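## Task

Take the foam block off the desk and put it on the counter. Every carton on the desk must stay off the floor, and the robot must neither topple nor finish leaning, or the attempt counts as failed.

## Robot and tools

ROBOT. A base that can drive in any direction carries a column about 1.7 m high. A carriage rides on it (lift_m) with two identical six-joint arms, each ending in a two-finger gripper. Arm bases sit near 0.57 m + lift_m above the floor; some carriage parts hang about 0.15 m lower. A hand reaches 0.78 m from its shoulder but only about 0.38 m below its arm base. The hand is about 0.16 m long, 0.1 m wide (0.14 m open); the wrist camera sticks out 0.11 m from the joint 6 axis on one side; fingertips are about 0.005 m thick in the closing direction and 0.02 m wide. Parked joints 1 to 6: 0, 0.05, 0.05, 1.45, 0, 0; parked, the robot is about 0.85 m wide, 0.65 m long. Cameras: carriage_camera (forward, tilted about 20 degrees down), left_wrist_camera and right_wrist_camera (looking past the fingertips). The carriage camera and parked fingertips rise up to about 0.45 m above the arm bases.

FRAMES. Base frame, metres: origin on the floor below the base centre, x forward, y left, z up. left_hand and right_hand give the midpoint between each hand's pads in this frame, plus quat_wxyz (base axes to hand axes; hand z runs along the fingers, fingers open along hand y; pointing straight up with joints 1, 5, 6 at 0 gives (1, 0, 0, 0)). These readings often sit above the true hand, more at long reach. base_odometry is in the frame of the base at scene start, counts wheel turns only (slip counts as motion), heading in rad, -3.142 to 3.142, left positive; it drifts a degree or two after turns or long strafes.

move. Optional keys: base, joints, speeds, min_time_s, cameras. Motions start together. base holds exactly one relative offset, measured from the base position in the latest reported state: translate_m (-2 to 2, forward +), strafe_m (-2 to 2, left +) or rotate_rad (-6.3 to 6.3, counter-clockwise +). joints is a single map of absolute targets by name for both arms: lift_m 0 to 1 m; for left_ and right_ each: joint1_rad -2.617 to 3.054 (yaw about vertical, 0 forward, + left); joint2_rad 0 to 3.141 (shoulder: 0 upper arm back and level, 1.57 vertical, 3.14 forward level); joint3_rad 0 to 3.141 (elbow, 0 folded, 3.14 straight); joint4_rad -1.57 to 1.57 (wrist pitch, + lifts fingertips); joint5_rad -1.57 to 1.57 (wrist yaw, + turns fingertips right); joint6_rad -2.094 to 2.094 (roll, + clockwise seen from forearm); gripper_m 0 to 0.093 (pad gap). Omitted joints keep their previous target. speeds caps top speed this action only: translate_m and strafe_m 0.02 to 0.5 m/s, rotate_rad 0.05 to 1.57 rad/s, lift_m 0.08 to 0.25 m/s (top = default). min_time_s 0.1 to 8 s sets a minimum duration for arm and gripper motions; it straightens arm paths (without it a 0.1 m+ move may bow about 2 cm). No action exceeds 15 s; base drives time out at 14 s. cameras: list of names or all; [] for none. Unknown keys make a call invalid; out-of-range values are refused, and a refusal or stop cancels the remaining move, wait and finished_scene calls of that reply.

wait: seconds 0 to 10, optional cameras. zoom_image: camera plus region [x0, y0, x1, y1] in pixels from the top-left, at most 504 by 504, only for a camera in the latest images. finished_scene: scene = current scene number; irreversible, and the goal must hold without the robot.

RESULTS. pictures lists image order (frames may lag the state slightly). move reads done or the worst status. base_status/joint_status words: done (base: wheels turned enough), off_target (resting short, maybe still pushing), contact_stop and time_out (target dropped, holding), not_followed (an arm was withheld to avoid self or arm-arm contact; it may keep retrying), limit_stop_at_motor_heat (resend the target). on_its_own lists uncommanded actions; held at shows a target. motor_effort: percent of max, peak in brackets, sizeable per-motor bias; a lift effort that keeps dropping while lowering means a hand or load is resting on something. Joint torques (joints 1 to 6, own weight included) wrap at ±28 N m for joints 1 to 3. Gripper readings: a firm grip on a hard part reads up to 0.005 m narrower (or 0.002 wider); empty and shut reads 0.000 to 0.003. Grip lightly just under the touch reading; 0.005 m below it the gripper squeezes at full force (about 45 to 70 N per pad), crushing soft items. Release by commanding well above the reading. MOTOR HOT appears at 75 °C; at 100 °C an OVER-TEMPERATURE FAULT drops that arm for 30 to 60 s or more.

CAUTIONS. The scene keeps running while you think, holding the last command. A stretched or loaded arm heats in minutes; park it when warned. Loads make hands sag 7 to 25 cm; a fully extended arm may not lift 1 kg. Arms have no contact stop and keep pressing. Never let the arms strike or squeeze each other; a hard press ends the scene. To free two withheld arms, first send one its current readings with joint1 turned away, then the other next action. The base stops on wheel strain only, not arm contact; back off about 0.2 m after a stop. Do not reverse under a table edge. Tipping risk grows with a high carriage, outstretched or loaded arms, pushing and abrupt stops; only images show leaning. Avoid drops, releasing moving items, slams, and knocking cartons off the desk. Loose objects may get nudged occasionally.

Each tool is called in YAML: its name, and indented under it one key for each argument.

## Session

move:

Scene clock: 0.00 s.
Joint torques (N m): no reading
base_odometry: x=+0.000 y=+0.000 heading=+0.000
base_status: not commanded
joint_positions: lift_m=+0.300 left_joint1_rad=-0.005 left_joint2_rad=+0.047 left_joint3_rad=+0.038 left_joint4_rad=+1.447 left_joint5_rad=-0.039 left_joint6_rad=-0.008 left_gripper_m=+0.09396 right_joint1_rad=+0.004 right_joint2_rad=+0.041 right_joint3_rad=+0.059 right_joint4_rad=+1.485 right_joint5_rad=-0.003 right_joint6_rad=+0.011 right_gripper_m=+0.09396
joint_status: not commanded
motor_effort: lift_m=+30 drive_wheels=-2
left_hand: x=+0.2672 y=+0.3155 z=+1.2819 quat_wxyz=(+0.998, -0.020, +0.066, -0.006) (m; base frame)
right_hand: x=+0.2494 y=-0.3084 z=+1.2885 quat_wxyz=(+0.999, -0.001, +0.034, +0.008) (m; base frame)
pictures: carriage_camera, left_wrist_camera, right_wrist_camera
Images, in order (width x height): carriage_camera 504x504, left_wrist_camera 504x504, right_wrist_camera 504x504.

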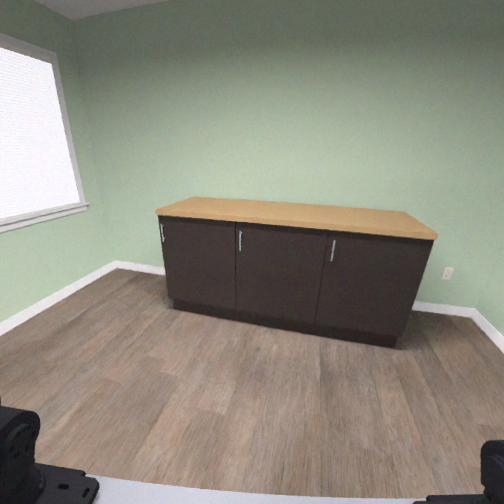

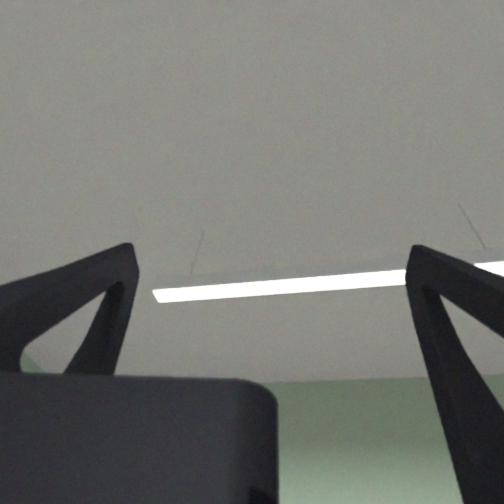

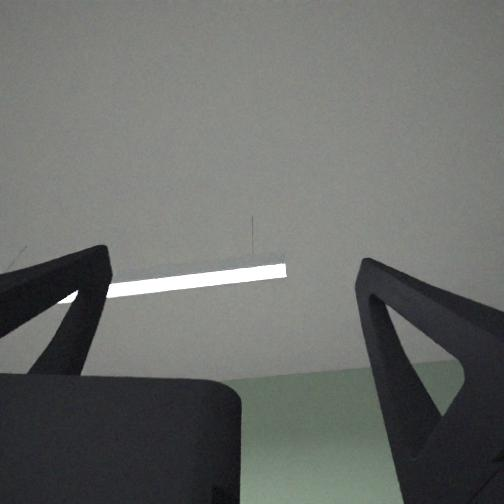

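move:
  base: {"rotate_rad": 2.87}
  joints: {"lift_m": 0.8}
  cameras: ["carriage_camera"]

zoom_image:
  camera: "carriage_camera"
  region: [50, 180, 454, 430]

Scene clock: 41.97 s.
Joint torques (N m): left_arm=[0.69 4.25 5.98 -0.19 -0.09 -0.04] | right_arm=[-0.08 4.48 7.01 -0.29 0 -0.11]
move: done
base_odometry: x=+0.000 y=+0.000 heading=+2.869
base_status: done
joint_positions: lift_m=+0.800 left_joint1_rad=-0.005 left_joint2_rad=+0.047 left_joint3_rad=+0.038 left_joint4_rad=+1.445 left_joint5_rad=-0.039 left_joint6_rad=-0.008 left_gripper_m=+0.09398 right_joint1_rad=+0.004 right_joint2_rad=+0.041 right_joint3_rad=+0.059 right_joint4_rad=+1.485 right_joint5_rad=-0.003 right_joint6_rad=+0.011 right_gripper_m=+0.09398
joint_status: all done
motor_effort: lift_m=+31(37) drive_wheels=+4(19)
left_hand: x=+0.2677 y=+0.3155 z=+1.7817 quat_wxyz=(+0.998, -0.020, +0.067, -0.006) (m; base frame)
right_hand: x=+0.2496 y=-0.3084 z=+1.7884 quat_wxyz=(+0.999, -0.001, +0.034, +0.008) (m; base frame)
pictures: carriage_camera
Images, in order (width x height): carriage_camera 504x504.

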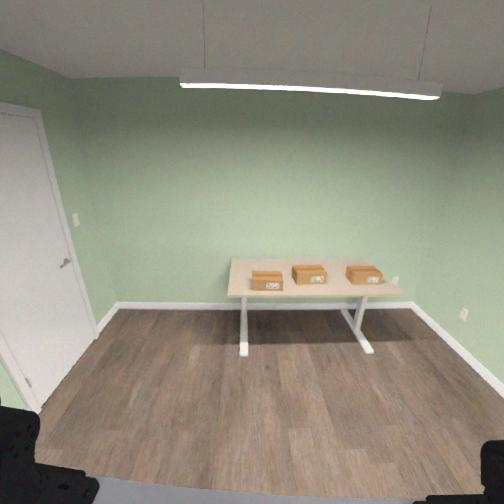

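Scaled by 1.248 from the camera's 504x504 image, which has a finer 720x720 frame.

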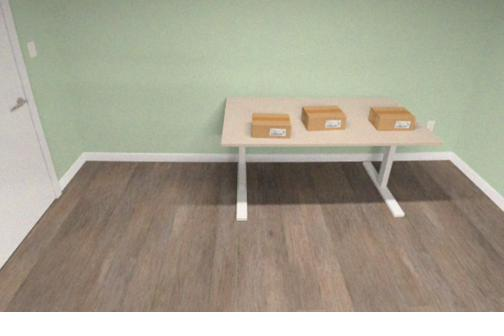

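move:
  base: {"translate_m": 0.9}
  speeds: {"translate_m": 0.35}
  joints: {"left_joint2_rad": 1.0, "left_joint3_rad": 1.6, "left_joint4_rad": -1.5}
  min_time_s: 2
  cameras: ["carriage_camera", "left_wrist_camera"]

zoom_image:
  camera: "carriage_camera"
  region: [150, 250, 504, 480]

Scene clock: 52.27 s.
Joint torques (N m): left_arm=[0.58 -0.27 7.54 1.89 -0.13 -0.04] | right_arm=[-0.06 4.45 6.97 -0.29 0.01 -0.11]
move: done
base_odometry: x=-0.867 y=+0.240 heading=+2.871
base_status: done
joint_positions: lift_m=+0.800 left_joint1_rad=-0.005 left_joint2_rad=+0.999 left_joint3_rad=+1.581 left_joint4_rad=-1.480 left_joint5_rad=-0.039 left_joint6_rad=-0.008 left_gripper_m=+0.09398 right_joint1_rad=+0.004 right_joint2_rad=+0.041 right_joint3_rad=+0.059 right_joint4_rad=+1.485 right_joint5_rad=-0.003 right_joint6_rad=+0.011 right_gripper_m=+0.09398
joint_status: all done
motor_effort: lift_m=+31(31) drive_wheels=-13(21)
left_hand: x=+0.4348 y=+0.3146 z=+1.6824 quat_wxyz=(+0.330, -0.008, +0.944, +0.016) (m; base frame)
right_hand: x=+0.2495 y=-0.3084 z=+1.7884 quat_wxyz=(+0.999, -0.001, +0.034, +0.008) (m; base frame)
pictures: carriage_camera, left_wrist_camera
Images, in order (width x height): carriage_camera 504x504, left_wrist_camera 504x504.

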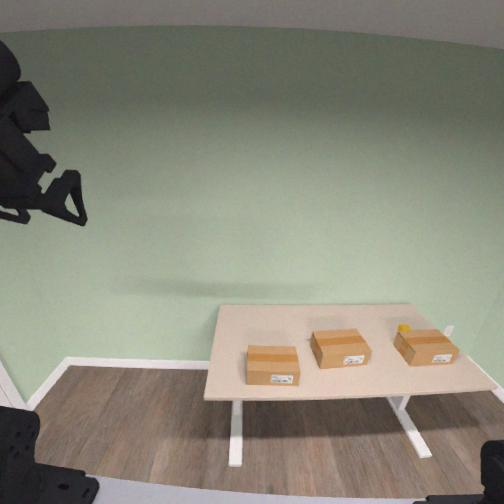

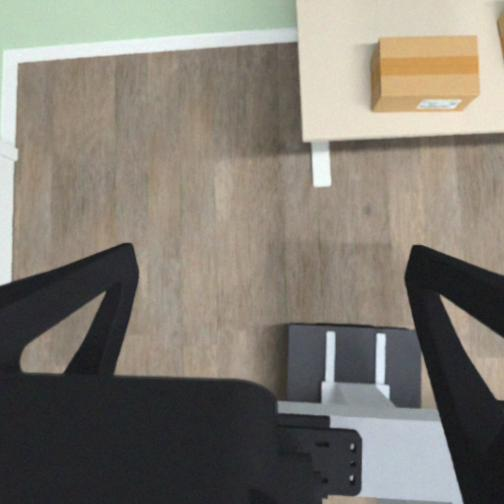

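Scaled by 1.424 from the camera's 504x504 image, which has a finer 720x720 frame.

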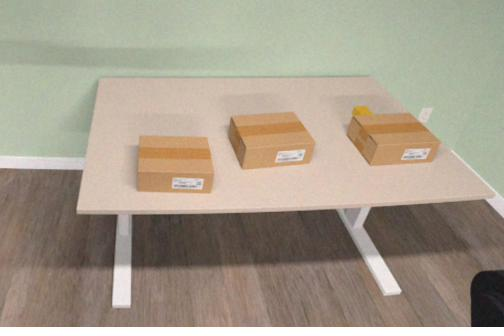

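move:
  base: {"rotate_rad": 0.04}
  joints: {"left_joint2_rad": 0.05, "left_joint3_rad": 0.05, "left_joint4_rad": 1.45, "lift_m": 0.5}
  min_time_s: 2
  cameras: []

move:
  base: {"strafe_m": -0.668}
  joints: {"right_joint2_rad": 2.133, "right_joint3_rad": 1.278, "right_joint4_rad": -0.715}
  speeds: {"strafe_m": 0.3}
  min_time_s: 3
  cameras: ["carriage_camera"]

move:
  base: {"translate_m": 0.42}
  speeds: {"translate_m": 0.25}
  cameras: ["carriage_camera", "right_wrist_camera"]

Scene clock: 74.03 s.
Joint torques (N m): left_arm=[0.54 3.37 4.7 -0.01 -0.1 -0.06] | right_arm=[-0.05 4.46 7.04 -0.29 0 -0.12]
move: done
base_odometry: x=-0.867 y=+0.241 heading=+2.910
base_status: done
joint_positions: lift_m=+0.500 left_joint1_rad=-0.005 left_joint2_rad=+0.060 left_joint3_rad=+0.063 left_joint4_rad=+1.435 left_joint5_rad=-0.039 left_joint6_rad=-0.008 left_gripper_m=+0.09398 right_joint1_rad=+0.004 right_joint2_rad=+0.041 right_joint3_rad=+0.059 right_joint4_rad=+1.485 right_joint5_rad=-0.003 right_joint6_rad=+0.011 right_gripper_m=+0.09398
joint_status: all done
motor_effort: lift_m=+28(29) drive_wheels=-11(12)
left_hand: x=+0.2667 y=+0.3156 z=+1.4883 quat_wxyz=(+0.998, -0.020, +0.066, -0.006) (m; base frame)
right_hand: x=+0.2495 y=-0.3084 z=+1.4886 quat_wxyz=(+0.999, -0.001, +0.034, +0.008) (m; base frame)
pictures: none
No camera images: "cameras" was empty.

Scene clock: 77.77 s.
Joint torques (N m): left_arm=[0.59 3.34 4.7 -0.09 -0.05 -0.04] | right_arm=[0.08 -9.78 8.27 0.17 0.01 -0.12]
move: done
base_odometry: x=-0.714 y=+0.891 heading=+2.910
base_status: done
joint_positions: lift_m=+0.500 left_joint1_rad=-0.005 left_joint2_rad=+0.060 left_joint3_rad=+0.063 left_joint4_rad=+1.439 left_joint5_rad=-0.039 left_joint6_rad=-0.008 left_gripper_m=+0.09398 right_joint1_rad=+0.004 right_joint2_rad=+2.127 right_joint3_rad=+1.256 right_joint4_rad=-0.696 right_joint5_rad=-0.003 right_joint6_rad=+0.011 right_gripper_m=+0.09398
joint_status: all done
motor_effort: lift_m=+28(28) drive_wheels=-3(10)
left_hand: x=+0.2656 y=+0.3156 z=+1.4884 quat_wxyz=(+0.998, -0.020, +0.064, -0.006) (m; base frame)
right_hand: x=+0.5968 y=-0.3072 z=+0.9978 quat_wxyz=(+0.002, +0.004, +1.000, +0.001) (m; base frame)
pictures: carriage_camera
Images, in order (width x height): carriage_camera 504x504.

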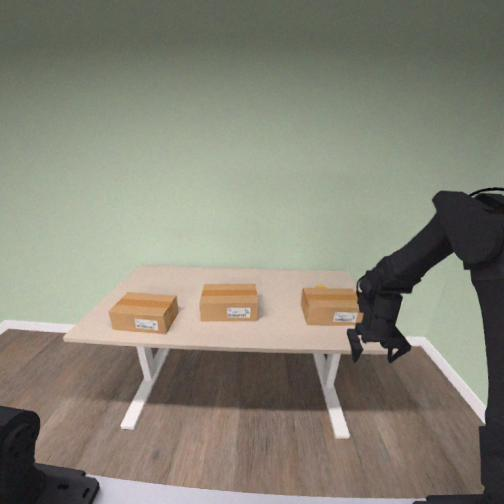

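Scene clock: 80.87 s.
Joint torques (N m): left_arm=[0.58 3.32 4.62 -0.11 -0.1 -0.05] | right_arm=[-0.01 -9.77 8.24 0.23 0.01 -0.11]
move: done
base_odometry: x=-1.123 y=+0.988 heading=+2.909
base_status: done
joint_positions: lift_m=+0.500 left_joint1_rad=-0.005 left_joint2_rad=+0.060 left_joint3_rad=+0.063 left_joint4_rad=+1.443 left_joint5_rad=-0.039 left_joint6_rad=-0.008 left_gripper_m=+0.09398 right_joint1_rad=+0.004 right_joint2_rad=+2.127 right_joint3_rad=+1.256 right_joint4_rad=-0.703 right_joint5_rad=-0.003 right_joint6_rad=+0.011 right_gripper_m=+0.09398
joint_status: not commanded
motor_effort: lift_m=+28(28) drive_wheels=-7(13)
left_hand: x=+0.2648 y=+0.3156 z=+1.4885 quat_wxyz=(+0.998, -0.020, +0.063, -0.006) (m; base frame)
right_hand: x=+0.5951 y=-0.3072 z=+0.9978 quat_wxyz=(-0.001, +0.004, +1.000, +0.001) (m; base frame)
pictures: carriage_camera, right_wrist_camera
Images, in order (width x height): carriage_camera 504x504, right_wrist_camera 504x504.

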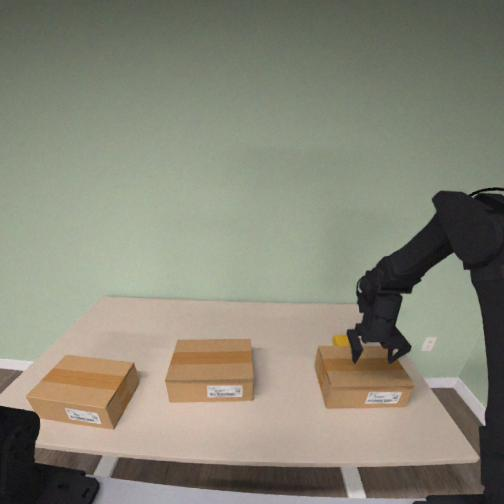

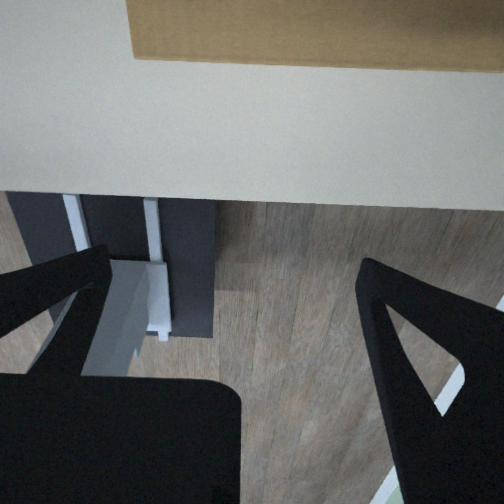

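move:
  base: {"translate_m": 0.12}
  joints: {"right_joint1_rad": -0.07, "right_joint2_rad": 2.435, "right_joint3_rad": 2.075, "right_joint4_rad": -1.215}
  speeds: {"translate_m": 0.15}
  min_time_s: 2.5
  cameras: ["carriage_camera", "right_wrist_camera"]

Scene clock: 95.73 s.
Joint torques (N m): left_arm=[0.62 3.38 4.68 -0.16 -0.09 -0.05] | right_arm=[-0.73 -12.75 9.84 0.14 0.01 -0.13]
move: done
base_odometry: x=-1.240 y=+1.016 heading=+2.909
base_status: done
joint_positions: lift_m=+0.500 left_joint1_rad=-0.005 left_joint2_rad=+0.060 left_joint3_rad=+0.063 left_joint4_rad=+1.444 left_joint5_rad=-0.039 left_joint6_rad=-0.008 left_gripper_m=+0.09398 right_joint1_rad=-0.062 right_joint2_rad=+2.426 right_joint3_rad=+2.049 right_joint4_rad=-1.195 right_joint5_rad=-0.003 right_joint6_rad=+0.011 right_gripper_m=+0.09398
joint_status: all done
motor_effort: lift_m=+28(28) drive_wheels=-9(12)
left_hand: x=+0.2643 y=+0.3156 z=+1.4886 quat_wxyz=(+0.998, -0.020, +0.062, -0.005) (m; base frame)
right_hand: x=+0.7008 y=-0.3373 z=+1.0611 quat_wxyz=(+0.000, +0.036, +0.999, +0.001) (m; base frame)
pictures: carriage_camera, right_wrist_camera
Images, in order (width x height): carriage_camera 504x504, right_wrist_camera 504x504.

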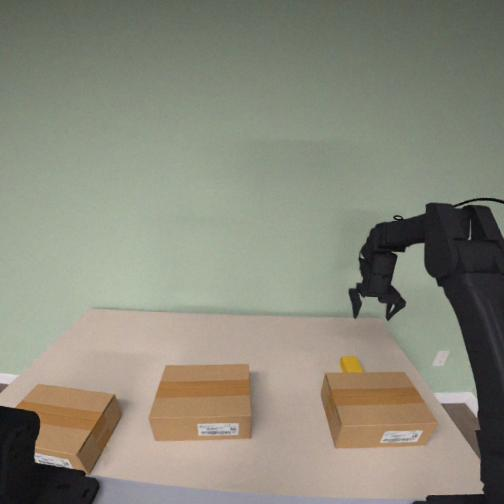

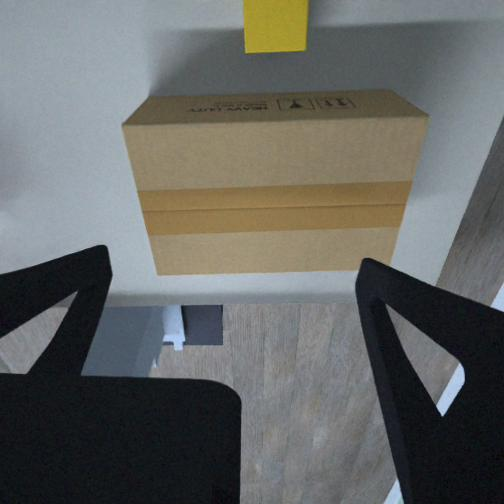

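zoom_image:
  camera: "carriage_camera"
  region: [290, 310, 430, 450]

Scaled by 3.600 from the camera's 504x504 image, which has a finer 720x720 frame.

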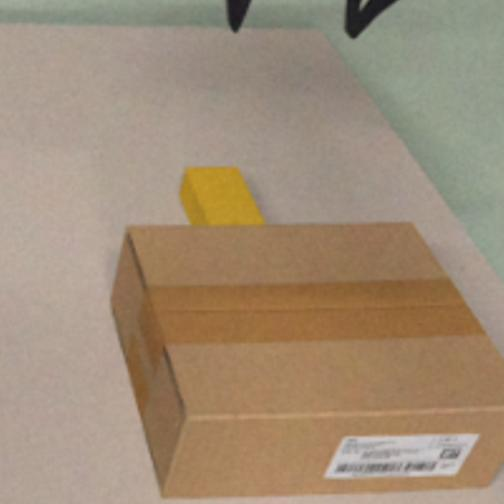

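move:
  joints: {"lift_m": 0.4, "right_joint1_rad": -0.1, "right_joint2_rad": 2.506, "right_joint3_rad": 2.339, "right_joint4_rad": -1.207, "right_joint6_rad": -0.07}
  speeds: {"lift_m": 0.12}
  min_time_s: 2
  cameras: ["carriage_camera", "right_wrist_camera"]

Scene clock: 128.03 s.
Joint torques (N m): left_arm=[0.59 3.6 5.18 -0.17 -0.1 -0.05] | right_arm=[-0.8 -13.5 10.39 0.71 0.01 -0.23]
move: done
base_odometry: x=-1.240 y=+1.016 heading=+2.909
base_status: not commanded
joint_positions: lift_m=+0.400 left_joint1_rad=-0.005 left_joint2_rad=+0.057 left_joint3_rad=+0.058 left_joint4_rad=+1.444 left_joint5_rad=-0.039 left_joint6_rad=-0.008 left_gripper_m=+0.09398 right_joint1_rad=-0.092 right_joint2_rad=+2.497 right_joint3_rad=+2.312 right_joint4_rad=-1.200 right_joint5_rad=-0.003 right_joint6_rad=-0.057 right_gripper_m=+0.09398
joint_status: all done
motor_effort: lift_m=+27(28) drive_wheels=-6(8)
left_hand: x=+0.2649 y=+0.3156 z=+1.3874 quat_wxyz=(+0.998, -0.020, +0.063, -0.005) (m; base frame)
right_hand: x=+0.7589 y=-0.3569 z=+0.9993 quat_wxyz=(+0.093, +0.017, +0.996, -0.005) (m; base frame)
pictures: carriage_camera, right_wrist_camera
Images, in order (width x height): carriage_camera 504x504, right_wrist_camera 504x504.

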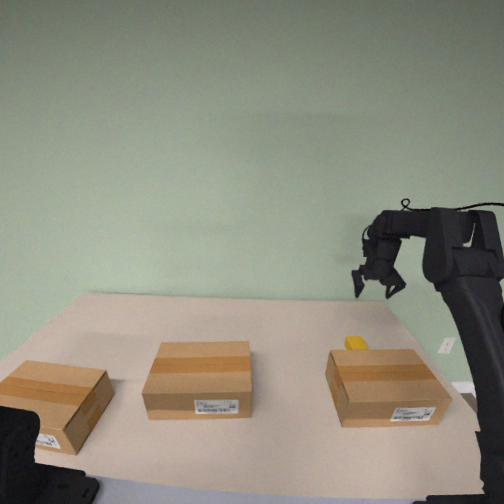

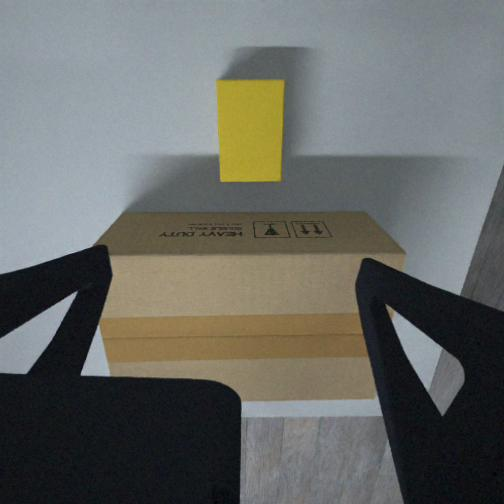

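move:
  joints: {"lift_m": 0.3, "right_joint2_rad": 2.645, "right_joint3_rad": 2.445, "right_joint4_rad": -1.195, "right_joint6_rad": -0.12}
  speeds: {"lift_m": 0.1}
  min_time_s: 1.5
  cameras: ["carriage_camera", "right_wrist_camera"]

Scene clock: 175.23 s.
Joint torques (N m): left_arm=[0.61 3.67 5.23 -0.16 -0.08 -0.06] | right_arm=[-0.77 -14.04 10.24 0.79 0.01 -0.25]
move: done
base_odometry: x=-1.240 y=+1.016 heading=+2.909
base_status: not commanded
joint_positions: lift_m=+0.300 left_joint1_rad=-0.005 left_joint2_rad=+0.057 left_joint3_rad=+0.057 left_joint4_rad=+1.444 left_joint5_rad=-0.039 left_joint6_rad=-0.008 left_gripper_m=+0.09398 right_joint1_rad=-0.092 right_joint2_rad=+2.634 right_joint3_rad=+2.419 right_joint4_rad=-1.200 right_joint5_rad=-0.003 right_joint6_rad=-0.107 right_gripper_m=+0.09398
joint_status: all done
motor_effort: lift_m=+28(28) drive_wheels=-6(8)
left_hand: x=+0.2650 y=+0.3156 z=+1.2871 quat_wxyz=(+0.998, -0.020, +0.063, -0.005) (m; base frame)
right_hand: x=+0.7714 y=-0.3580 z=+0.8597 quat_wxyz=(+0.077, -0.008, +0.997, -0.006) (m; base frame)
pictures: carriage_camera, right_wrist_camera
Images, in order (width x height): carriage_camera 504x504, right_wrist_camera 504x504.

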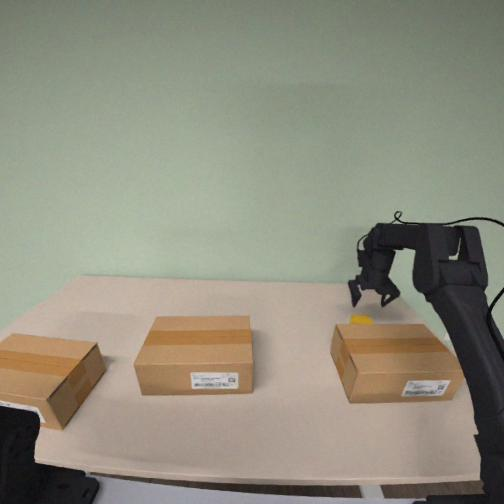

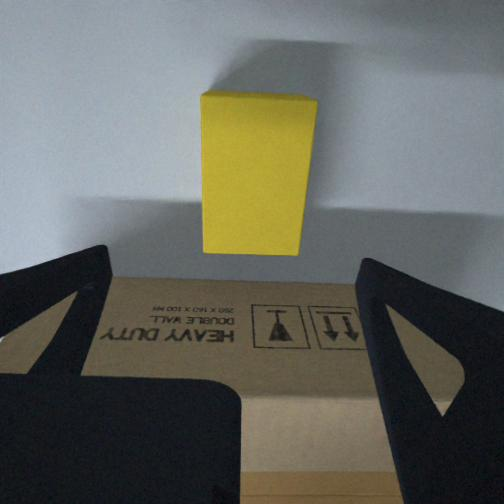

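move:
  joints: {"right_joint1_rad": -0.115, "right_joint2_rad": 2.72, "right_joint3_rad": 2.19, "right_joint4_rad": -0.88}
  min_time_s: 3
  cameras: ["carriage_camera", "right_wrist_camera"]

Scene clock: 198.43 s.
Joint torques (N m): left_arm=[0.61 3.7 5.19 -0.16 -0.09 -0.06] | right_arm=[-0.79 -14.2 6.78 0.96 0 -0.25]
move: done
base_odometry: x=-1.240 y=+1.016 heading=+2.909
base_status: not commanded
joint_positions: lift_m=+0.300 left_joint1_rad=-0.005 left_joint2_rad=+0.057 left_joint3_rad=+0.057 left_joint4_rad=+1.444 left_joint5_rad=-0.039 left_joint6_rad=-0.008 left_gripper_m=+0.09398 right_joint1_rad=-0.107 right_joint2_rad=+2.711 right_joint3_rad=+2.195 right_joint4_rad=-0.903 right_joint5_rad=-0.003 right_joint6_rad=-0.107 right_gripper_m=+0.09398
joint_status: all done
motor_effort: lift_m=+28(28) drive_wheels=-6(8)
left_hand: x=+0.2650 y=+0.3156 z=+1.2871 quat_wxyz=(+0.998, -0.020, +0.063, -0.005) (m; base frame)
right_hand: x=+0.7696 y=-0.3659 z=+0.7666 quat_wxyz=(+0.076, +0.000, +0.997, -0.007) (m; base frame)
pictures: carriage_camera, right_wrist_camera
Images, in order (width x height): carriage_camera 504x504, right_wrist_camera 504x504.

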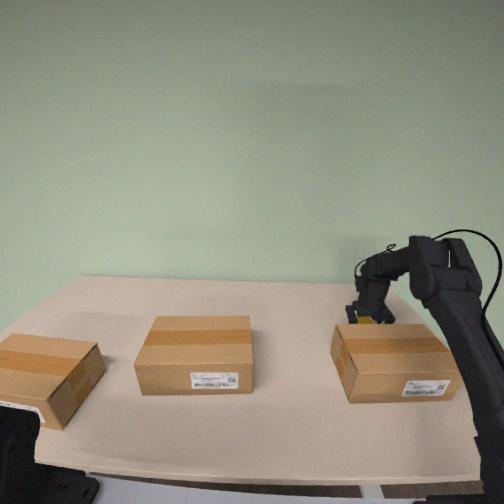

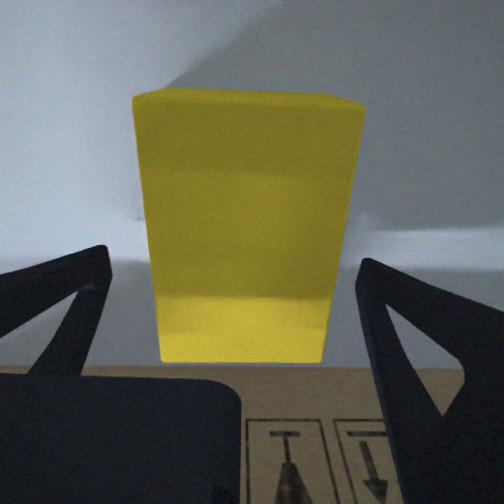

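move:
  joints: {"right_gripper_m": 0.05}
  min_time_s: 2
  cameras: ["right_wrist_camera"]

Scene clock: 209.67 s.
Joint torques (N m): left_arm=[0.59 3.69 5.19 -0.17 -0.09 -0.05] | right_arm=[-0.77 -14.27 6.76 0.96 0.02 -0.23]
move: off_target
base_odometry: x=-1.240 y=+1.016 heading=+2.909
base_status: not commanded
joint_positions: lift_m=+0.300 left_joint1_rad=-0.005 left_joint2_rad=+0.057 left_joint3_rad=+0.057 left_joint4_rad=+1.444 left_joint5_rad=-0.039 left_joint6_rad=-0.008 left_gripper_m=+0.09398 right_joint1_rad=-0.107 right_joint2_rad=+2.711 right_joint3_rad=+2.195 right_joint4_rad=-0.902 right_joint5_rad=-0.003 right_joint6_rad=-0.108 right_gripper_m=+0.05661
joint_status: right_gripper_m off_target (ended at +0.05663, target +0.05000)
motor_effort: lift_m=+28(28) drive_wheels=-5(8)
left_hand: x=+0.2650 y=+0.3156 z=+1.2871 quat_wxyz=(+0.998, -0.020, +0.063, -0.005) (m; base frame)
right_hand: x=+0.7698 y=-0.3659 z=+0.7666 quat_wxyz=(+0.076, -0.001, +0.997, -0.007) (m; base frame)
pictures: right_wrist_camera
Images, in order (width x height): right_wrist_camera 504x504.

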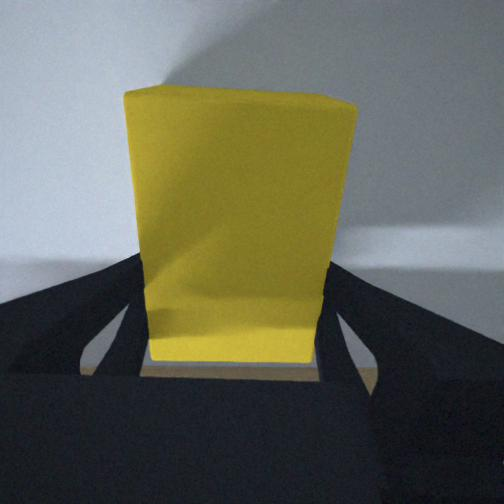

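move:
  joints: {"lift_m": 0.5}
  speeds: {"lift_m": 0.15}
  cameras: ["carriage_camera", "right_wrist_camera"]

Scene clock: 214.20 s.
Joint torques (N m): left_arm=[0.65 3.69 5.24 -0.16 -0.08 -0.04] | right_arm=[-0.75 -15.57 7.49 0.84 0 -0.23]
move: done
base_odometry: x=-1.240 y=+1.016 heading=+2.909
base_status: not commanded
joint_positions: lift_m=+0.500 left_joint1_rad=-0.005 left_joint2_rad=+0.056 left_joint3_rad=+0.057 left_joint4_rad=+1.444 left_joint5_rad=-0.039 left_joint6_rad=-0.008 left_gripper_m=+0.09398 right_joint1_rad=-0.107 right_joint2_rad=+2.725 right_joint3_rad=+2.188 right_joint4_rad=-0.894 right_joint5_rad=-0.003 right_joint6_rad=-0.108 right_gripper_m=+0.05660
joint_status: all done
motor_effort: lift_m=+31(38) drive_wheels=+3(8)
left_hand: x=+0.2649 y=+0.3156 z=+1.4869 quat_wxyz=(+0.998, -0.020, +0.063, -0.005) (m; base frame)
right_hand: x=+0.7667 y=-0.3656 z=+0.9576 quat_wxyz=(+0.070, -0.001, +0.998, -0.006) (m; base frame)
pictures: carriage_camera, right_wrist_camera
Images, in order (width x height): carriage_camera 504x504, right_wrist_camera 504x504.

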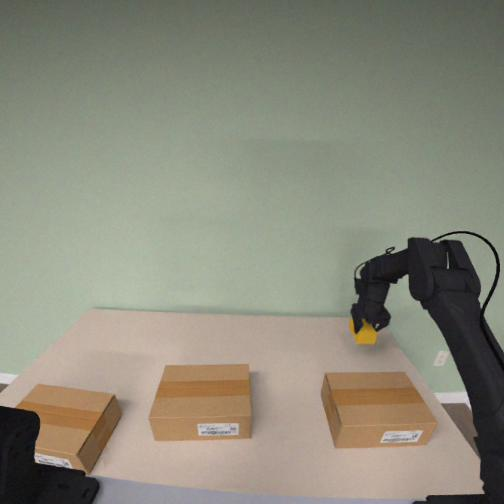

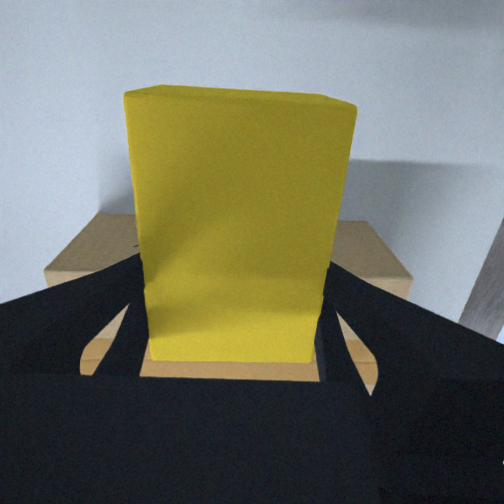

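move:
  base: {"translate_m": -1.4}
  joints: {"right_joint1_rad": -0.1, "right_joint2_rad": 1.776, "right_joint3_rad": 0.855, "right_joint4_rad": -0.5}
  speeds: {"translate_m": 0.35}
  min_time_s: 3.5
  cameras: ["carriage_camera"]

move:
  base: {"rotate_rad": 3.095}
  joints: {"lift_m": 0.6}
  speeds: {"rotate_rad": 0.8}
  cameras: ["carriage_camera", "right_wrist_camera"]

Scene clock: 235.40 s.
Joint torques (N m): left_arm=[0.64 3.56 5.26 -0.17 -0.08 -0.04] | right_arm=[0.54 -10.14 5.45 0.85 0 -0.23]
move: done
base_odometry: x=+0.123 y=+0.693 heading=+2.909
base_status: done
joint_positions: lift_m=+0.500 left_joint1_rad=-0.005 left_joint2_rad=+0.056 left_joint3_rad=+0.057 left_joint4_rad=+1.445 left_joint5_rad=-0.040 left_joint6_rad=-0.008 left_gripper_m=+0.09398 right_joint1_rad=-0.107 right_joint2_rad=+1.803 right_joint3_rad=+0.859 right_joint4_rad=-0.521 right_joint5_rad=-0.003 right_joint6_rad=-0.108 right_gripper_m=+0.05660
joint_status: all done
motor_effort: lift_m=+31(31) drive_wheels=-2(15)
left_hand: x=+0.2648 y=+0.3157 z=+1.4869 quat_wxyz=(+0.998, -0.020, +0.062, -0.005) (m; base frame)
right_hand: x=+0.5302 y=-0.3403 z=+1.0171 quat_wxyz=(+0.053, -0.001, +0.999, -0.004) (m; base frame)
pictures: carriage_camera
Images, in order (width x height): carriage_camera 504x504.

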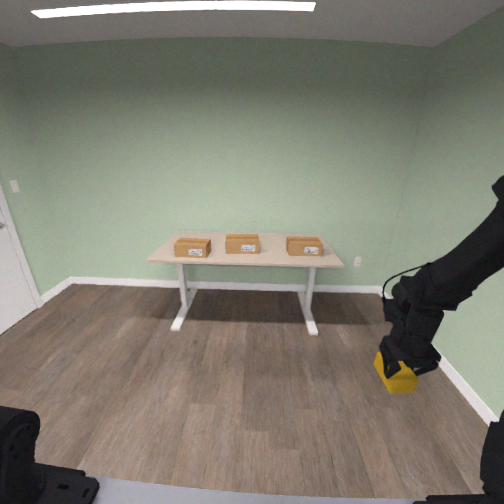

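Scene clock: 240.57 s.
Joint torques (N m): left_arm=[0.68 3.73 5.37 -0.17 -0.08 -0.04] | right_arm=[0.32 -8.88 6.3 0.79 0.01 -0.23]
move: done
base_odometry: x=+0.122 y=+0.693 heading=-0.280
base_status: done
joint_positions: lift_m=+0.600 left_joint1_rad=-0.005 left_joint2_rad=+0.056 left_joint3_rad=+0.056 left_joint4_rad=+1.445 left_joint5_rad=-0.040 left_joint6_rad=-0.008 left_gripper_m=+0.09399 right_joint1_rad=-0.104 right_joint2_rad=+1.791 right_joint3_rad=+0.852 right_joint4_rad=-0.512 right_joint5_rad=-0.002 right_joint6_rad=-0.108 right_gripper_m=+0.05659
joint_status: all done
motor_effort: lift_m=+31(37) drive_wheels=+6(15)
left_hand: x=+0.2652 y=+0.3157 z=+1.5865 quat_wxyz=(+0.998, -0.020, +0.063, -0.005) (m; base frame)
right_hand: x=+0.5311 y=-0.3399 z=+1.1190 quat_wxyz=(+0.059, -0.002, +0.998, -0.005) (m; base frame)
pictures: carriage_camera, right_wrist_camera
Images, in order (width x height): carriage_camera 504x504, right_wrist_camera 504x504.

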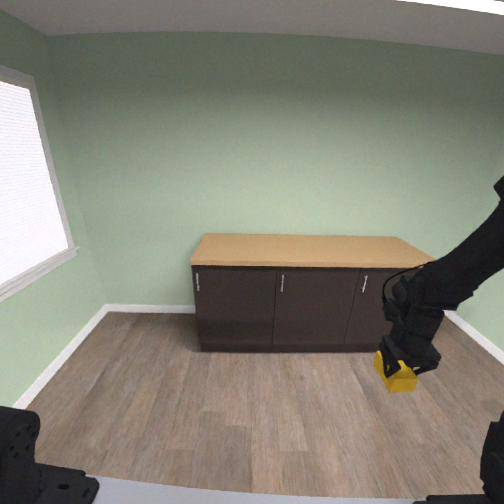

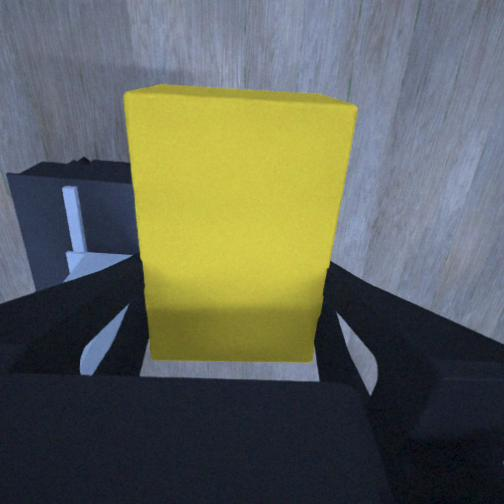

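move:
  base: {"translate_m": 1.1}
  speeds: {"translate_m": 0.35}
  cameras: ["carriage_camera", "right_wrist_camera"]

Scene clock: 251.23 s.
Joint torques (N m): left_arm=[0.59 3.75 5.39 -0.17 -0.08 -0.06] | right_arm=[0.31 -8.85 6.24 0.79 -0.02 -0.24]
move: done
base_odometry: x=+1.180 y=+0.391 heading=-0.279
base_status: done
joint_positions: lift_m=+0.600 left_joint1_rad=-0.005 left_joint2_rad=+0.056 left_joint3_rad=+0.056 left_joint4_rad=+1.445 left_joint5_rad=-0.040 left_joint6_rad=-0.008 left_gripper_m=+0.09399 right_joint1_rad=-0.104 right_joint2_rad=+1.791 right_joint3_rad=+0.852 right_joint4_rad=-0.512 right_joint5_rad=-0.002 right_joint6_rad=-0.108 right_gripper_m=+0.05659
joint_status: not commanded
motor_effort: lift_m=+31(31) drive_wheels=-10(23)
left_hand: x=+0.2652 y=+0.3157 z=+1.5865 quat_wxyz=(+0.998, -0.020, +0.063, -0.005) (m; base frame)
right_hand: x=+0.5311 y=-0.3399 z=+1.1190 quat_wxyz=(+0.059, -0.002, +0.998, -0.005) (m; base frame)
pictures: carriage_camera, right_wrist_camera
Images, in order (width x height): carriage_camera 504x504, right_wrist_camera 504x504.

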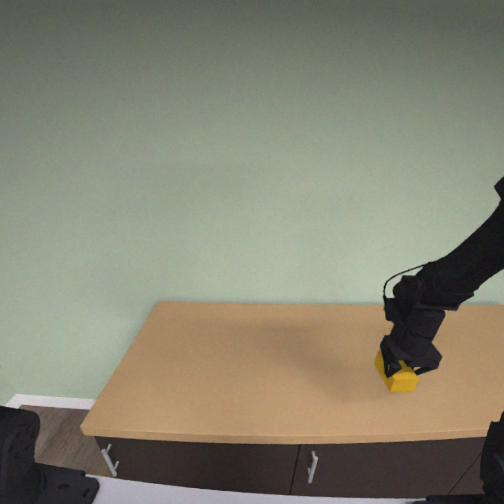

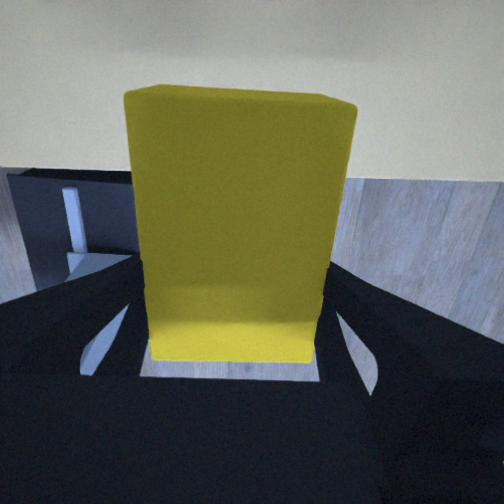

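move:
  base: {"translate_m": 0.1}
  joints: {"right_joint2_rad": 2.26, "right_joint3_rad": 1.495, "right_joint4_rad": -0.645}
  speeds: {"translate_m": 0.15}
  min_time_s: 2.5
  cameras: []

move:
  joints: {"lift_m": 0.5}
  speeds: {"lift_m": 0.12}
  cameras: ["carriage_camera", "right_wrist_camera"]

Scene clock: 271.57 s.
Joint torques (N m): left_arm=[0.59 3.73 5.34 -0.2 -0.09 -0.04] | right_arm=[0.29 -11.19 9.17 0.55 0 -0.24]
move: done
base_odometry: x=+1.276 y=+0.364 heading=-0.277
base_status: done
joint_positions: lift_m=+0.600 left_joint1_rad=-0.005 left_joint2_rad=+0.056 left_joint3_rad=+0.056 left_joint4_rad=+1.448 left_joint5_rad=-0.040 left_joint6_rad=-0.008 left_gripper_m=+0.09399 right_joint1_rad=-0.104 right_joint2_rad=+2.252 right_joint3_rad=+1.470 right_joint4_rad=-0.627 right_joint5_rad=-0.002 right_joint6_rad=-0.108 right_gripper_m=+0.05659
joint_status: all done
motor_effort: lift_m=+31(31) drive_wheels=-12(17)
left_hand: x=+0.2645 y=+0.3157 z=+1.5866 quat_wxyz=(+0.998, -0.020, +0.062, -0.005) (m; base frame)
right_hand: x=+0.6723 y=-0.3545 z=+1.1000 quat_wxyz=(+0.080, -0.002, +0.997, -0.007) (m; base frame)
pictures: none
No camera images: "cameras" was empty.

Scene clock: 272.80 s.
Joint torques (N m): left_arm=[0.53 3.77 5.42 -0.17 -0.09 -0.05] | right_arm=[0.31 -12.33 8.29 0.58 -0.01 -0.24]
move: done
base_odometry: x=+1.276 y=+0.364 heading=-0.277
base_status: not commanded
joint_positions: lift_m=+0.500 left_joint1_rad=-0.005 left_joint2_rad=+0.056 left_joint3_rad=+0.056 left_joint4_rad=+1.448 left_joint5_rad=-0.040 left_joint6_rad=-0.008 left_gripper_m=+0.09399 right_joint1_rad=-0.104 right_joint2_rad=+2.263 right_joint3_rad=+1.479 right_joint4_rad=-0.633 right_joint5_rad=-0.002 right_joint6_rad=-0.108 right_gripper_m=+0.05659
joint_status: all done
motor_effort: lift_m=+28(29) drive_wheels=-11(12)
left_hand: x=+0.2643 y=+0.3157 z=+1.4868 quat_wxyz=(+0.998, -0.020, +0.061, -0.005) (m; base frame)
right_hand: x=+0.6722 y=-0.3545 z=+0.9979 quat_wxyz=(+0.076, -0.002, +0.997, -0.007) (m; base frame)
pictures: carriage_camera, right_wrist_camera
Images, in order (width x height): carriage_camera 504x504, right_wrist_camera 504x504.

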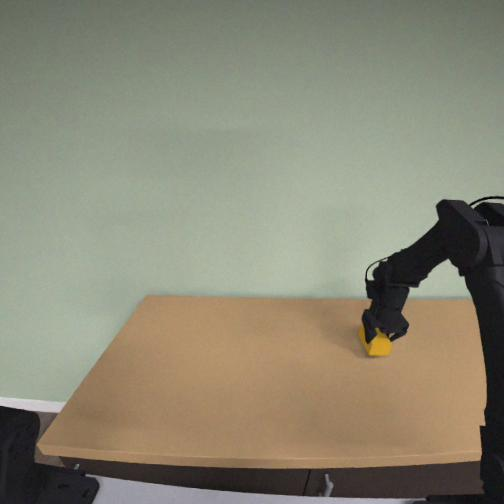

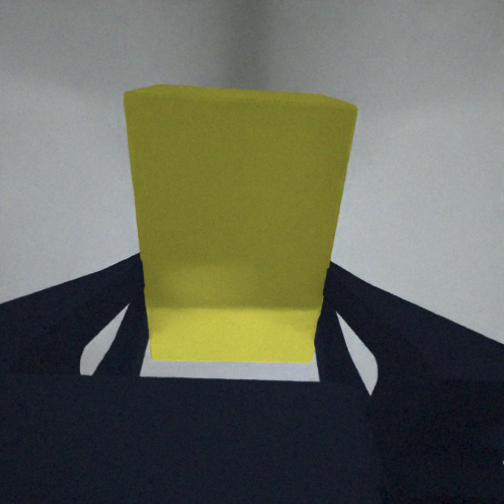

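move:
  joints: {"right_joint2_rad": 2.452, "right_joint3_rad": 1.424, "right_joint4_rad": -0.398}
  min_time_s: 2
  cameras: ["carriage_camera", "right_wrist_camera"]

Scene clock: 280.07 s.
Joint torques (N m): left_arm=[0.55 3.74 5.42 -0.21 -0.08 -0.04] | right_arm=[0.24 -4.38 3.36 2.05 -0.01 -0.22]
move: off_target
base_odometry: x=+1.276 y=+0.364 heading=-0.277
base_status: not commanded
joint_positions: lift_m=+0.500 left_joint1_rad=-0.005 left_joint2_rad=+0.056 left_joint3_rad=+0.056 left_joint4_rad=+1.448 left_joint5_rad=-0.040 left_joint6_rad=-0.008 left_gripper_m=+0.09399 right_joint1_rad=-0.104 right_joint2_rad=+2.373 right_joint3_rad=+1.451 right_joint4_rad=-0.524 right_joint5_rad=-0.002 right_joint6_rad=-0.108 right_gripper_m=+0.05659
joint_status: right_joint4_rad off_target (ended at -0.525, target -0.398); the others done
motor_effort: lift_m=+28(28) drive_wheels=+8(9)
left_hand: x=+0.2643 y=+0.3157 z=+1.4868 quat_wxyz=(+0.998, -0.020, +0.061, -0.005) (m; base frame)
right_hand: x=+0.6666 y=-0.3539 z=+0.9488 quat_wxyz=(+0.062, -0.002, +0.998, -0.006) (m; base frame)
pictures: carriage_camera, right_wrist_camera
Images, in order (width x height): carriage_camera 504x504, right_wrist_camera 504x504.

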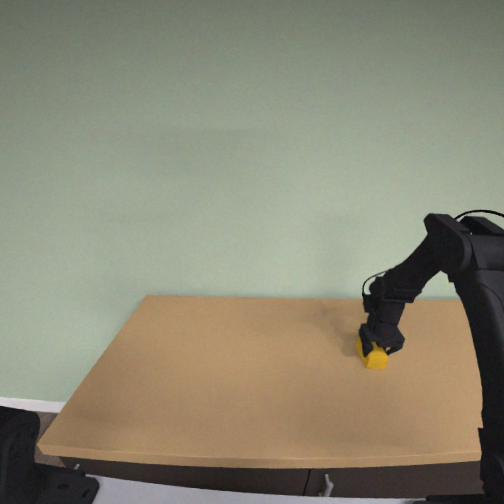

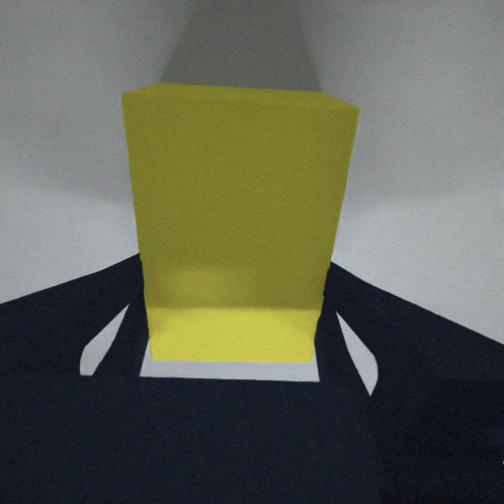

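move:
  joints: {"right_joint2_rad": 2.375, "right_joint3_rad": 1.442, "right_joint4_rad": -0.49}
  min_time_s: 1
  cameras: []

move:
  joints: {"right_gripper_m": 0.075}
  min_time_s: 2
  cameras: ["right_wrist_camera"]

Scene clock: 292.53 s.
Joint torques (N m): left_arm=[0.58 3.78 5.31 -0.21 -0.08 -0.04] | right_arm=[0.31 -11.6 5.14 1.08 0 -0.23]
move: done
base_odometry: x=+1.276 y=+0.364 heading=-0.277
base_status: not commanded
joint_positions: lift_m=+0.500 left_joint1_rad=-0.005 left_joint2_rad=+0.056 left_joint3_rad=+0.056 left_joint4_rad=+1.448 left_joint5_rad=-0.040 left_joint6_rad=-0.008 left_gripper_m=+0.09399 right_joint1_rad=-0.104 right_joint2_rad=+2.368 right_joint3_rad=+1.451 right_joint4_rad=-0.528 right_joint5_rad=-0.002 right_joint6_rad=-0.108 right_gripper_m=+0.05659
joint_status: all done
motor_effort: lift_m=+28(28) drive_wheels=+7(10)
left_hand: x=+0.2643 y=+0.3157 z=+1.4868 quat_wxyz=(+0.998, -0.020, +0.061, -0.005) (m; base frame)
right_hand: x=+0.6666 y=-0.3539 z=+0.9505 quat_wxyz=(+0.062, -0.002, +0.998, -0.006) (m; base frame)
pictures: none
No camera images: "cameras" was empty.

Scene clock: 294.83 s.
Joint torques (N m): left_arm=[0.58 3.74 5.39 -0.21 -0.09 -0.05] | right_arm=[0.29 -11.63 5.59 0.93 0 -0.23]
move: done
base_odometry: x=+1.276 y=+0.364 heading=-0.277
base_status: not commanded
joint_positions: lift_m=+0.500 left_joint1_rad=-0.005 left_joint2_rad=+0.056 left_joint3_rad=+0.056 left_joint4_rad=+1.448 left_joint5_rad=-0.040 left_joint6_rad=-0.008 left_gripper_m=+0.09399 right_joint1_rad=-0.104 right_joint2_rad=+2.369 right_joint3_rad=+1.446 right_joint4_rad=-0.512 right_joint5_rad=-0.002 right_joint6_rad=-0.108 right_gripper_m=+0.07494
joint_status: all done
motor_effort: lift_m=+28(28) drive_wheels=+8(10)
left_hand: x=+0.2643 y=+0.3157 z=+1.4868 quat_wxyz=(+0.998, -0.020, +0.061, -0.005) (m; base frame)
right_hand: x=+0.6686 y=-0.3541 z=+0.9497 quat_wxyz=(+0.068, -0.002, +0.998, -0.006) (m; base frame)
pictures: right_wrist_camera
Images, in order (width x height): right_wrist_camera 504x504.

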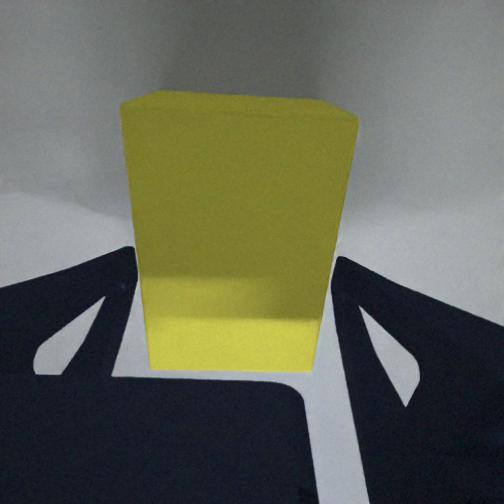

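move:
  joints: {"right_gripper_m": 0.093}
  min_time_s: 1
  cameras: ["right_wrist_camera"]

move:
  joints: {"lift_m": 0.66}
  speeds: {"lift_m": 0.12}
  cameras: ["right_wrist_camera", "carriage_camera"]

Scene clock: 301.80 s.
Joint torques (N m): left_arm=[0.58 3.74 5.37 -0.21 -0.08 -0.04] | right_arm=[0.25 -11.64 5.56 0.93 -0.02 -0.23]
move: done
base_odometry: x=+1.276 y=+0.364 heading=-0.277
base_status: not commanded
joint_positions: lift_m=+0.500 left_joint1_rad=-0.005 left_joint2_rad=+0.056 left_joint3_rad=+0.056 left_joint4_rad=+1.448 left_joint5_rad=-0.040 left_joint6_rad=-0.008 left_gripper_m=+0.09399 right_joint1_rad=-0.104 right_joint2_rad=+2.369 right_joint3_rad=+1.446 right_joint4_rad=-0.512 right_joint5_rad=-0.002 right_joint6_rad=-0.108 right_gripper_m=+0.09292
joint_status: all done
motor_effort: lift_m=+28(28) drive_wheels=+7(10)
left_hand: x=+0.2643 y=+0.3157 z=+1.4868 quat_wxyz=(+0.998, -0.020, +0.061, -0.005) (m; base frame)
right_hand: x=+0.6687 y=-0.3541 z=+0.9497 quat_wxyz=(+0.068, -0.002, +0.998, -0.006) (m; base frame)
pictures: right_wrist_camera
Images, in order (width x height): right_wrist_camera 504x504.

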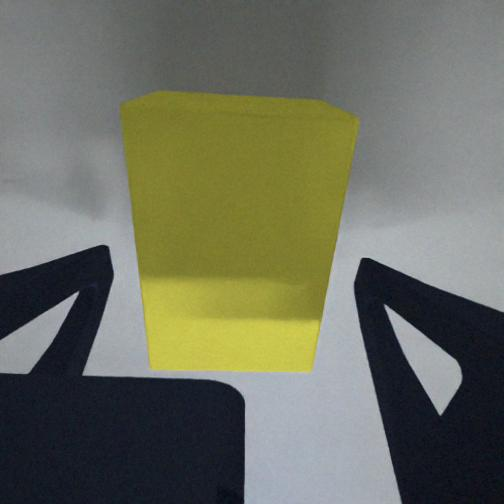

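Scene clock: 303.53 s.
Joint torques (N m): left_arm=[0.59 3.81 5.37 -0.2 -0.09 -0.05] | right_arm=[0.31 -12.4 5.93 0.84 0 -0.23]
move: done
base_odometry: x=+1.276 y=+0.364 heading=-0.277
base_status: not commanded
joint_positions: lift_m=+0.660 left_joint1_rad=-0.005 left_joint2_rad=+0.056 left_joint3_rad=+0.056 left_joint4_rad=+1.448 left_joint5_rad=-0.040 left_joint6_rad=-0.008 left_gripper_m=+0.09399 right_joint1_rad=-0.104 right_joint2_rad=+2.377 right_joint3_rad=+1.443 right_joint4_rad=-0.505 right_joint5_rad=-0.002 right_joint6_rad=-0.108 right_gripper_m=+0.09292
joint_status: all done
motor_effort: lift_m=+31(37) drive_wheels=+7(13)
left_hand: x=+0.2643 y=+0.3157 z=+1.6466 quat_wxyz=(+0.998, -0.020, +0.061, -0.005) (m; base frame)
right_hand: x=+0.6671 y=-0.3539 z=+1.1056 quat_wxyz=(+0.065, -0.002, +0.998, -0.006) (m; base frame)
pictures: carriage_camera, right_wrist_camera
Images, in order (width x height): carriage_camera 504x504, right_wrist_camera 504x504.

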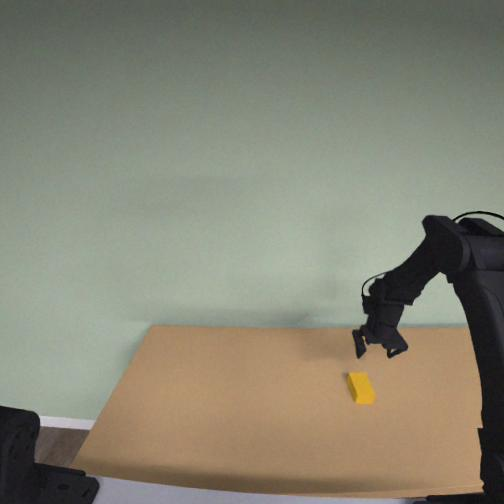

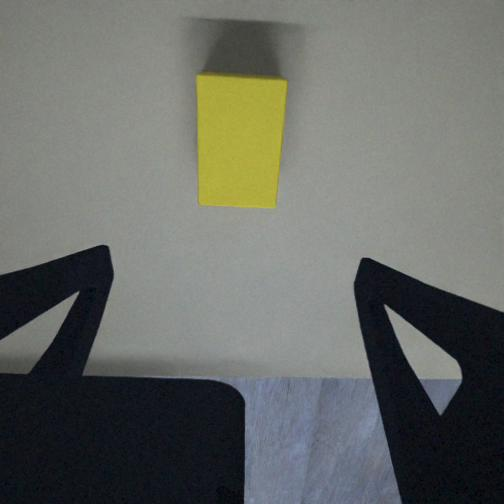

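finished_scene:
  scene: 2

The scene is finished: the task was done.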